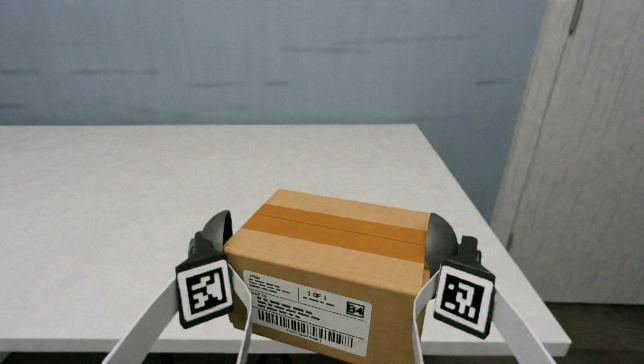

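>>> move --joints '{"arm_m": 0.34}' --pace "max" --cameras '[]'

>>> move --joints '{"lift_m": 0.73}' --cameras '[]'

>>> move --joints '{"lift_m": 0.685}' --speeds '{"lift_m": 0.03}' --contact_limits '{"lift_m": {"down": 14}}' --cameras '["wrist_camera", "head_camera"]'

Scene clock: 575.73 s.
move: done
base_odometry: x=+0.092 y=+0.207 heading=+2.049
turned_by_wheels: +0.000
turned_by_imu: +0.000
base_tilt: forward=-0.4 right=-1.2
lidar_m: 2.56 1.42 1.04 0.99 1.03 1.41 1.72 1.81 1.34 0.86 0.71 1.36
head_depth_mm: 1059 1166 1300 1377 - - 1241 / 1063 1159 1271 389 777 1404 1238 / 1061 1167 1242 467 826 1361 1230 / 1059 1159 1256 495 820 1351 1218 / 1056 1169 1291 1088 816 1348 1227 / 1058 1162 1289 1077 812 1370 1213 / 1061 1165 1290 1071 803 1073 1183
base_status: not commanded
joint_positions: lift_m=+0.900 arm_m=+0.340 wrist_yaw_rad=+0.001 wrist_pitch_rad=-0.275 wrist_roll_rad=+0.000 gripper_m=+0.014 head_pan_rad=-1.570 head_tilt_rad=-0.601
joint_status: all done
measured_speeds: all 0
motor_effort: left_wheel=+4.9(5.6) right_wheel=+3.8(4.6) lift_m=+28.5(29.2) arm_m=+13.8(15.7) wrist_yaw_rad=-1.8(3.2) wrist_pitch_rad=+4.2(4.3) wrist_roll_rad=-0.1(0.3) gripper_m=-11.6(12.0) head_pan_rad=+0.7(1.6) head_tilt_rad=-4.0(5.8)
hand_pose: x=-0.0212 y=-0.7250 z=+0.9459 quat_wxyz=(+0.701, +0.098, -0.700, -0.097) (m; base frame)
wrist_depth_mm: - - - - - - - / - - - - - - - / - - - - - - - / - - - - - - - / - - 152 159 153 - - / - - 134 142 130 - - / - - 127 151 140 110 -
pictures: none
No camera images: "cameras" was empty.

Scene clock: 578.10 s.
move: done
base_odometry: x=+0.092 y=+0.207 heading=+2.049
turned_by_wheels: +0.000
turned_by_imu: +0.000
base_tilt: forward=-0.3 right=-1.2
lidar_m: 2.56 1.42 1.04 0.99 1.03 1.41 1.71 1.81 1.34 0.86 0.71 1.36
head_depth_mm: 1063 1163 1298 1451 1616 1453 1193 / 1059 1164 1284 1405 780 394 350 / 1059 1166 1295 1110 549 1357 1227 / 1057 1167 1289 1097 578 1354 1228 / 1058 1159 1296 1089 815 1357 1226 / 1051 1158 1286 1081 810 1375 1227 / 1055 1162 1279 1070 807 1069 1183
base_status: not commanded
joint_positions: lift_m=+0.730 arm_m=+0.340 wrist_yaw_rad=+0.001 wrist_pitch_rad=-0.275 wrist_roll_rad=+0.000 gripper_m=+0.014 head_pan_rad=-1.570 head_tilt_rad=-0.601
joint_status: all done
measured_speeds: all 0
motor_effort: left_wheel=+5.1(5.5) right_wheel=+4.3(4.7) lift_m=+26.0(27.2) arm_m=+12.4(14.4) wrist_yaw_rad=-0.9(3.1) wrist_pitch_rad=+4.2(4.3) wrist_roll_rad=-0.1(0.3) gripper_m=-11.1(12.0) head_pan_rad=+0.8(1.7) head_tilt_rad=-2.1(4.9)
hand_pose: x=-0.0212 y=-0.7250 z=+0.7759 quat_wxyz=(+0.701, +0.098, -0.700, -0.097) (m; base frame)
wrist_depth_mm: - - - - - - - / - - - - - - - / - - - - - - - / - - - - - - - / - - 152 160 153 - - / - - 134 142 130 - - / - - 127 151 141 110 -
pictures: none
No camera images: "cameras" was empty.

Scene clock: 580.03 s.
move: done
base_odometry: x=+0.092 y=+0.207 heading=+2.049
turned_by_wheels: +0.000
turned_by_imu: +0.000
base_tilt: forward=-0.4 right=-1.3
lidar_m: 2.56 1.42 1.03 0.99 1.03 1.41 1.71 1.81 1.34 0.86 0.71 1.36
head_depth_mm: 1062 1166 1294 1438 1610 1452 1257 / 1066 1170 1293 1406 835 482 385 / 1059 1164 1294 1111 573 1290 1206 / 1062 1160 1292 1098 600 1362 1230 / 1057 1166 1290 1088 816 1343 1225 / 1051 1164 1301 1082 812 1374 1218 / 1058 1162 1289 1070 804 1072 1185
base_status: not commanded
joint_positions: lift_m=+0.685 arm_m=+0.340 wrist_yaw_rad=+0.001 wrist_pitch_rad=-0.168 wrist_roll_rad=-0.001 gripper_m=+0.014 head_pan_rad=-1.570 head_tilt_rad=-0.601
joint_status: all done
measured_speeds: all 0
on_its_own: wrist_pitch_rad is at rest, and its effort (-15.6) is outside its rest range (-8 to +12)
motor_effort: left_wheel=+4.8(5.4) right_wheel=+3.7(4.7) lift_m=+14.9(26.4) arm_m=+11.1(12.8) wrist_yaw_rad=-1.7(2.7) wrist_pitch_rad=-15.6(15.9) wrist_roll_rad=+0.2(0.4) gripper_m=-11.7(12.2) head_pan_rad=+1.5(1.6) head_tilt_rad=-2.1(3.6)
contact_limits: lift_m down 14 (down: maximum 72; up: maximum 65)
hand_pose: x=-0.0212 y=-0.7336 z=+0.7571 quat_wxyz=(+0.705, +0.060, -0.704, -0.059) (m; base frame)
wrist_depth_mm: - - - - - - - / - - - - - - - / - - - - - - - / - - - - - - - / - - 150 158 157 - - / - - 131 141 130 - - / - - 127 148 138 111 -
pictures: head_camera (sideways), wrist_camera
camera_calibration:
head_camera: T_world_to_cam=[[-0.0467238, 0.520559, -0.852546, 1.12498], [0.997501, -0.020964, -0.0674685, 0.0813579], [-0.0529942, -0.853568, -0.518279, 0.630397], [0, 0, 0, 1]] pos_world=[0.00481623, -0.0458275, 1.29131]
wrist_camera: T_world_to_cam=[[-0.998942, -0.0435098, -0.0149101, -0.0351155], [-0.00183191, 0.361558, -0.932348, 1.00362], [0.0459572, -0.931334, -0.361255, -0.242549], [0, 0, 0, 1]] pos_world=[-0.0220929, -0.59029, 0.847579]

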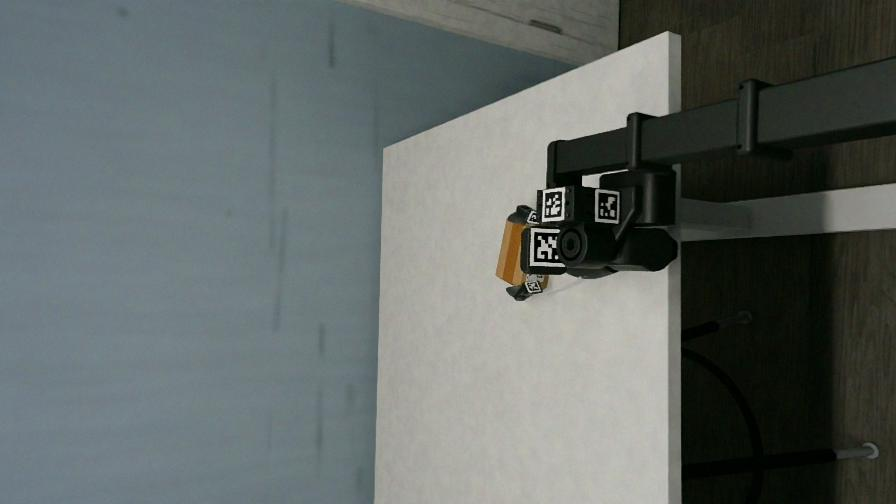

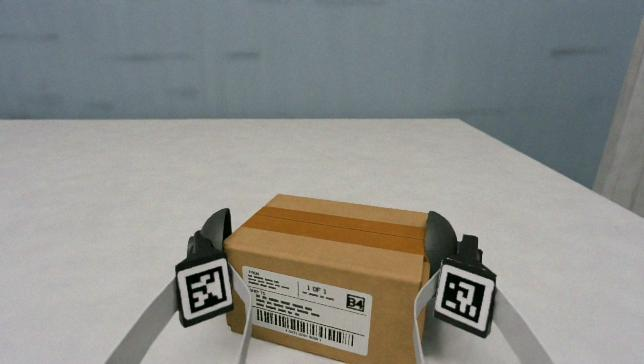

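>>> move --joints '{"lift_m": 0.703}' --speeds '{"lift_m": 0.03}' --cameras '["wrist_camera"]'

Scene clock: 589.03 s.
move: done
base_odometry: x=+0.092 y=+0.207 heading=+2.049
turned_by_wheels: +0.000
turned_by_imu: +0.000
base_tilt: forward=-0.2 right=-1.3
lidar_m: 2.56 1.42 1.03 0.99 1.03 1.41 1.71 1.81 1.34 0.86 0.71 1.36
head_depth_mm: 1063 1169 1301 1455 1611 1456 1248 / 1057 1170 1293 1402 834 445 368 / 1060 1166 1290 1105 566 1287 1207 / 1061 1166 1288 1102 589 1361 1223 / 1061 1165 1288 1090 814 1347 1228 / 1054 1161 1298 1075 810 1365 1220 / 1058 1163 1285 1062 802 1075 1183
base_status: not commanded
joint_positions: lift_m=+0.703 arm_m=+0.340 wrist_yaw_rad=+0.001 wrist_pitch_rad=-0.231 wrist_roll_rad=-0.001 gripper_m=+0.014 head_pan_rad=-1.570 head_tilt_rad=-0.601
joint_status: all done
measured_speeds: all 0
motor_effort: left_wheel=+4.8(5.3) right_wheel=+3.9(4.7) lift_m=+28.3(30.4) arm_m=+9.1(10.1) wrist_yaw_rad=-1.0(3.0) wrist_pitch_rad=-4.0(15.5) wrist_roll_rad=+0.3(0.3) gripper_m=-11.3(11.8) head_pan_rad=+0.7(1.4) head_tilt_rad=-0.3(1.3)
hand_pose: x=-0.0212 y=-0.7289 z=+0.7596 quat_wxyz=(+0.703, +0.082, -0.702, -0.081) (m; base frame)
wrist_depth_mm: - - - - - - - / - - - - - - - / - - - - - - - / - - - - - - - / - - 151 158 151 - - / - - 133 144 131 - - / - - 127 151 141 110 -
pictures: wrist_camera
camera_calibration:
wrist_camera: T_world_to_cam=[[-0.998945, -0.0424375, -0.0175347, -0.0321178], [-0.00188996, 0.419553, -0.907729, 1.0278], [0.0458784, -0.906738, -0.41919, -0.175355], [0, 0, 0, 1]] pos_world=[-0.0220964, -0.591582, 0.858898]

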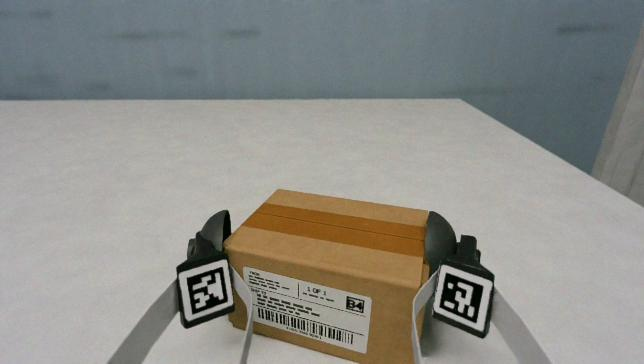

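>>> move --joints '{"lift_m": 0.71}' --speeds '{"lift_m": 0.03}' --cameras '[]'

>>> move --joints '{"gripper_m": 0.16}' --cameras '["wrist_camera"]'

Scene clock: 597.03 s.
move: done
base_odometry: x=+0.092 y=+0.207 heading=+2.049
turned_by_wheels: +0.000
turned_by_imu: +0.000
base_tilt: forward=-0.3 right=-1.3
lidar_m: 2.56 1.41 1.03 0.99 1.03 1.41 1.71 1.81 1.34 0.86 0.71 1.36
head_depth_mm: 1064 1173 1301 1447 1616 1453 1241 / 1056 1170 1292 1402 809 426 361 / 1055 1164 1291 1109 556 1293 1223 / 1062 1159 1291 1104 588 1355 1223 / 1058 1160 1290 1092 818 1345 1218 / 1055 1157 1287 1080 810 1384 1219 / 1056 1162 1285 1066 806 1075 1187
base_status: not commanded
joint_positions: lift_m=+0.710 arm_m=+0.340 wrist_yaw_rad=+0.001 wrist_pitch_rad=-0.253 wrist_roll_rad=-0.001 gripper_m=+0.014 head_pan_rad=-1.570 head_tilt_rad=-0.601
joint_status: all done
measured_speeds: all 0
motor_effort: left_wheel=+4.8(5.3) right_wheel=+3.9(4.4) lift_m=+29.9(31.6) arm_m=+7.1(7.4) wrist_yaw_rad=-1.9(2.6) wrist_pitch_rad=+0.0(3.9) wrist_roll_rad=+0.3(0.4) gripper_m=-11.0(11.8) head_pan_rad=+0.9(0.9) head_tilt_rad=+1.0(1.9)
hand_pose: x=-0.0212 y=-0.7271 z=+0.7613 quat_wxyz=(+0.702, +0.090, -0.701, -0.089) (m; base frame)
wrist_depth_mm: - - - - - - - / - - - - - - - / - - - - - - - / - - - - - - - / - - 151 158 154 - - / - - 134 144 130 - - / - - 127 151 141 110 -
pictures: none
No camera images: "cameras" was empty.

Scene clock: 599.03 s.
move: done
base_odometry: x=+0.092 y=+0.207 heading=+2.049
turned_by_wheels: +0.000
turned_by_imu: +0.000
base_tilt: forward=-0.3 right=-1.3
lidar_m: 2.56 1.42 1.03 0.99 1.03 1.41 1.71 1.81 1.34 0.86 0.71 1.36
head_depth_mm: 1063 1169 1294 1449 1605 1462 1243 / 1059 1162 1293 1405 809 425 361 / 1055 1165 1287 1113 556 1299 1224 / 1057 1159 1290 1098 589 1359 1222 / 1056 1161 1289 1090 813 1347 1221 / 1056 1163 1291 1078 810 1369 1214 / 1057 1164 1284 1067 807 1075 1182
base_status: not commanded
joint_positions: lift_m=+0.710 arm_m=+0.340 wrist_yaw_rad=+0.002 wrist_pitch_rad=-0.263 wrist_roll_rad=-0.001 gripper_m=+0.160 head_pan_rad=-1.570 head_tilt_rad=-0.601
joint_status: all done
measured_speeds: all 0
motor_effort: left_wheel=+4.5(5.0) right_wheel=+3.9(4.6) lift_m=+26.9(30.3) arm_m=+5.5(7.4) wrist_yaw_rad=-3.1(3.3) wrist_pitch_rad=+2.1(2.1) wrist_roll_rad=+0.3(0.4) gripper_m=+0.6(82.0) head_pan_rad=+0.2(1.4) head_tilt_rad=+2.0(3.1)
hand_pose: x=-0.0210 y=-0.7261 z=+0.7587 quat_wxyz=(+0.702, +0.094, -0.700, -0.092) (m; base frame)
wrist_depth_mm: - - - - - - - / - - - - - - - / - - - - - - - / - - - 181 - - - / - 144 156 155 162 - - / - 125 158 147 132 135 - / 112 - - 155 141 - 110
pictures: wrist_camera
camera_calibration:
wrist_camera: T_world_to_cam=[[-0.998912, -0.0426443, -0.018859, -0.0309707], [-0.00228561, 0.448748, -0.893655, 1.03637], [0.0465723, -0.89264, -0.448357, -0.140812], [0, 0, 0, 1]] pos_world=[-0.0220104, -0.592083, 0.862436]

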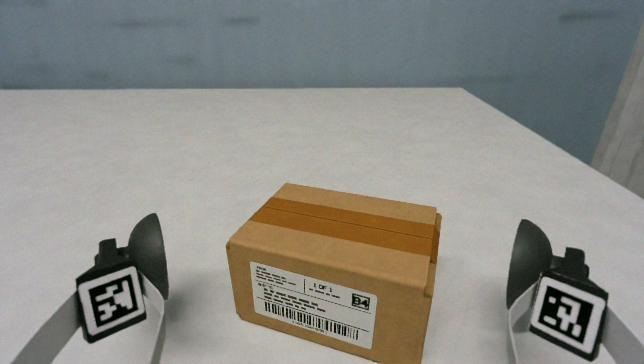

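>>> move --joints '{"arm_m": 0.0}' --pace "max" --cameras '[]'

>>> move --joints '{"wrist_yaw_rad": 3.0, "wrist_pitch_rad": -0.4, "gripper_m": 0.04}' --pace "max" --cameras '[]'

>>> move --base '{"translate_m": 1.9}' --joints '{"lift_m": 0.29, "head_pan_rad": 1.57, "head_tilt_rad": -0.4}' --pace "max" --cameras '["nav_camera", "head_camera"]'

Scene clock: 615.37 s.
move: done
base_odometry: x=+0.092 y=+0.207 heading=+2.049
turned_by_wheels: +0.000
turned_by_imu: +0.000
base_tilt: forward=-0.4 right=-1.0
lidar_m: 2.56 1.42 1.04 1.00 1.03 1.41 1.71 1.81 1.34 0.86 0.71 1.36
head_depth_mm: 1061 1168 1297 1442 1625 1455 1244 / 1059 1164 1297 1400 837 1406 1236 / 1053 1162 1292 1115 829 1369 1179 / 1061 1161 1293 1102 825 1350 398 / 1054 1164 1291 1088 821 1354 1199 / 1057 1157 1290 1080 809 1371 1217 / 1052 1160 1287 1068 805 1071 1183
base_status: not commanded
joint_positions: lift_m=+0.710 arm_m=+0.001 wrist_yaw_rad=+0.002 wrist_pitch_rad=-0.265 wrist_roll_rad=-0.001 gripper_m=+0.160 head_pan_rad=-1.570 head_tilt_rad=-0.599
joint_status: all done
measured_speeds: all 0
motor_effort: left_wheel=+4.6(5.0) right_wheel=+3.7(4.6) lift_m=+29.9(30.5) arm_m=-13.0(15.5) wrist_yaw_rad=-1.1(3.7) wrist_pitch_rad=+2.3(2.4) wrist_roll_rad=+0.3(0.4) gripper_m=+0.5(1.0) head_pan_rad=+0.0(1.3) head_tilt_rad=+3.0(4.0)
hand_pose: x=-0.0210 y=-0.3865 z=+0.7583 quat_wxyz=(+0.702, +0.095, -0.700, -0.093) (m; base frame)
wrist_depth_mm: - - - - - - - / - - - 447 - - - / - - - 457 - - - / - - - - - - - / - 145 - - - - - / - 127 - - - 135 - / 116 953 - - 966 977 112
pictures: none
No camera images: "cameras" was empty.

Scene clock: 617.17 s.
move: done
base_odometry: x=+0.092 y=+0.207 heading=+2.049
turned_by_wheels: +0.000
turned_by_imu: +0.000
base_tilt: forward=-0.4 right=-1.2
lidar_m: 2.56 1.42 1.03 0.99 1.03 1.40 1.71 1.81 1.34 0.86 0.71 1.36
head_depth_mm: 1059 1165 1295 1441 1616 1454 1248 / 1062 1170 1290 1405 834 1402 1248 / 1061 1168 1290 1113 830 1368 1229 / 1062 1157 1295 1104 821 1358 1226 / 1060 1159 1289 1093 817 1343 1224 / 1055 1163 1283 1078 813 1370 1224 / 1059 1159 1288 1070 807 1073 1189
base_status: not commanded
joint_positions: lift_m=+0.710 arm_m=+0.001 wrist_yaw_rad=+2.997 wrist_pitch_rad=-0.412 wrist_roll_rad=-0.001 gripper_m=+0.040 head_pan_rad=-1.570 head_tilt_rad=-0.599
joint_status: all done
measured_speeds: all 0
motor_effort: left_wheel=+4.3(4.8) right_wheel=+4.2(4.7) lift_m=+28.8(30.5) arm_m=-12.5(14.0) wrist_yaw_rad=+2.6(7.7) wrist_pitch_rad=+1.9(3.6) wrist_roll_rad=+0.2(0.3) gripper_m=+0.4(81.6) head_pan_rad=+0.4(0.9) head_tilt_rad=+2.1(3.4)
hand_pose: x=+0.0112 y=+0.0772 z=+0.7240 quat_wxyz=(+0.195, +0.700, +0.095, +0.680) (m; base frame)
wrist_depth_mm: - 137 - - - - - / - 147 - - - - - / - 161 - - - - - / - 186 - - - - - / - - 201 - - - - / - - 127 986 129 - - / 919 898 259 886 862 884 871
pictures: none
No camera images: "cameras" was empty.

Scene clock: 626.77 s.
move: done
base_odometry: x=-0.783 y=+1.893 heading=+2.049
turned_by_wheels: +0.000
turned_by_imu: +0.002
base_tilt: forward=-0.3 right=-1.2
lidar_m: 0.68 0.70 0.96 1.35 1.07 1.42 3.57 1.83 1.11 1.28 0.96 0.70
head_depth_mm: 1879 1824 1806 1769 1747 1675 1421 / 2093 2212 2348 2482 2304 1801 1418 / 2084 2209 2368 2543 2444 1767 1407 / 2097 2207 2393 2548 2400 1760 1390 / 2075 2189 2360 2525 2396 1749 1398 / 2088 2193 2349 2503 2162 1620 1401 / 1035 1053 1073 1083 1114 1202 1282
base_status: done
joint_positions: lift_m=+0.290 arm_m=+0.001 wrist_yaw_rad=+2.997 wrist_pitch_rad=-0.415 wrist_roll_rad=-0.001 gripper_m=+0.040 head_pan_rad=+1.570 head_tilt_rad=-0.400
joint_status: all done
measured_speeds: all 0
motor_effort: left_wheel=+3.6(13.0) right_wheel=+3.4(15.8) lift_m=+29.8(31.1) arm_m=-1.0(13.1) wrist_yaw_rad=+0.9(3.3) wrist_pitch_rad=+2.2(2.4) wrist_roll_rad=+0.3(0.5) gripper_m=+0.9(1.1) head_pan_rad=-3.0(5.2) head_tilt_rad=-3.3(6.0)
hand_pose: x=+0.0110 y=+0.0770 z=+0.3034 quat_wxyz=(+0.195, +0.700, +0.096, +0.680) (m; base frame)
wrist_depth_mm: - 137 - - - - - / - 147 - - - - - / 965 162 876 920 909 886 - / 737 186 680 724 732 722 712 / 612 596 202 580 572 599 585 / 522 522 127 313 129 510 505 / 456 291 261 281 431 439 443
pictures: head_camera (sideways), nav_camera (sideways)
camera_calibration:
head_camera: T_world_to_cam=[[0.0459834, -0.340342, -0.939177, 1.23743], [-0.997452, 0.0356909, -0.0617704, 0.0861258], [0.0545431, 0.939624, -0.337834, 0.394934], [0, 0, 0, 1]] pos_world=[0.00746393, 0.046988, 1.30091]
nav_camera: T_world_to_cam=[[-0.0167205, 0.364987, 0.930863, -1.16831], [0.999817, 0.0147649, 0.0121699, 0.0282332], [-0.0093022, 0.930896, -0.365167, 0.428551], [0, 0, 0, 1]] pos_world=[-0.0437764, 0.027064, 1.24368]

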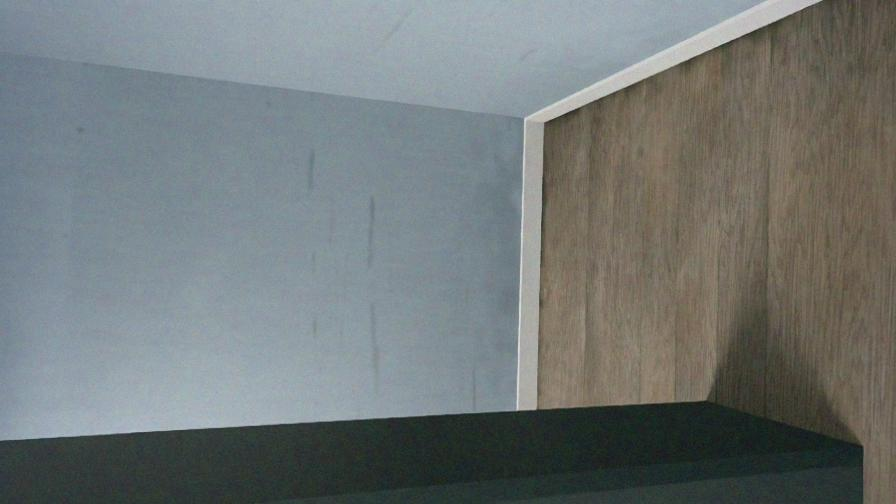

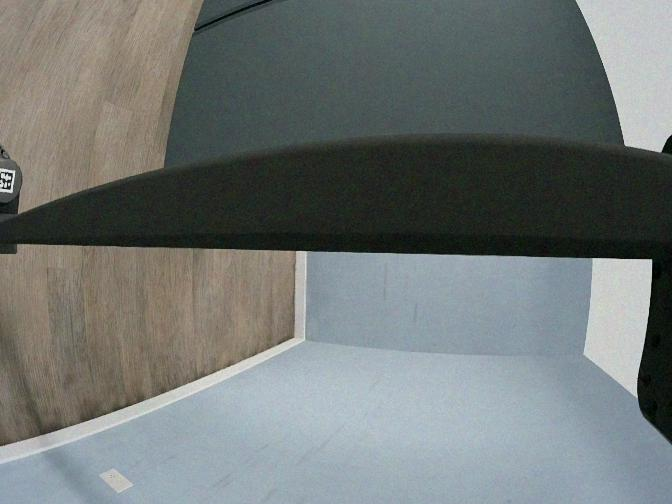

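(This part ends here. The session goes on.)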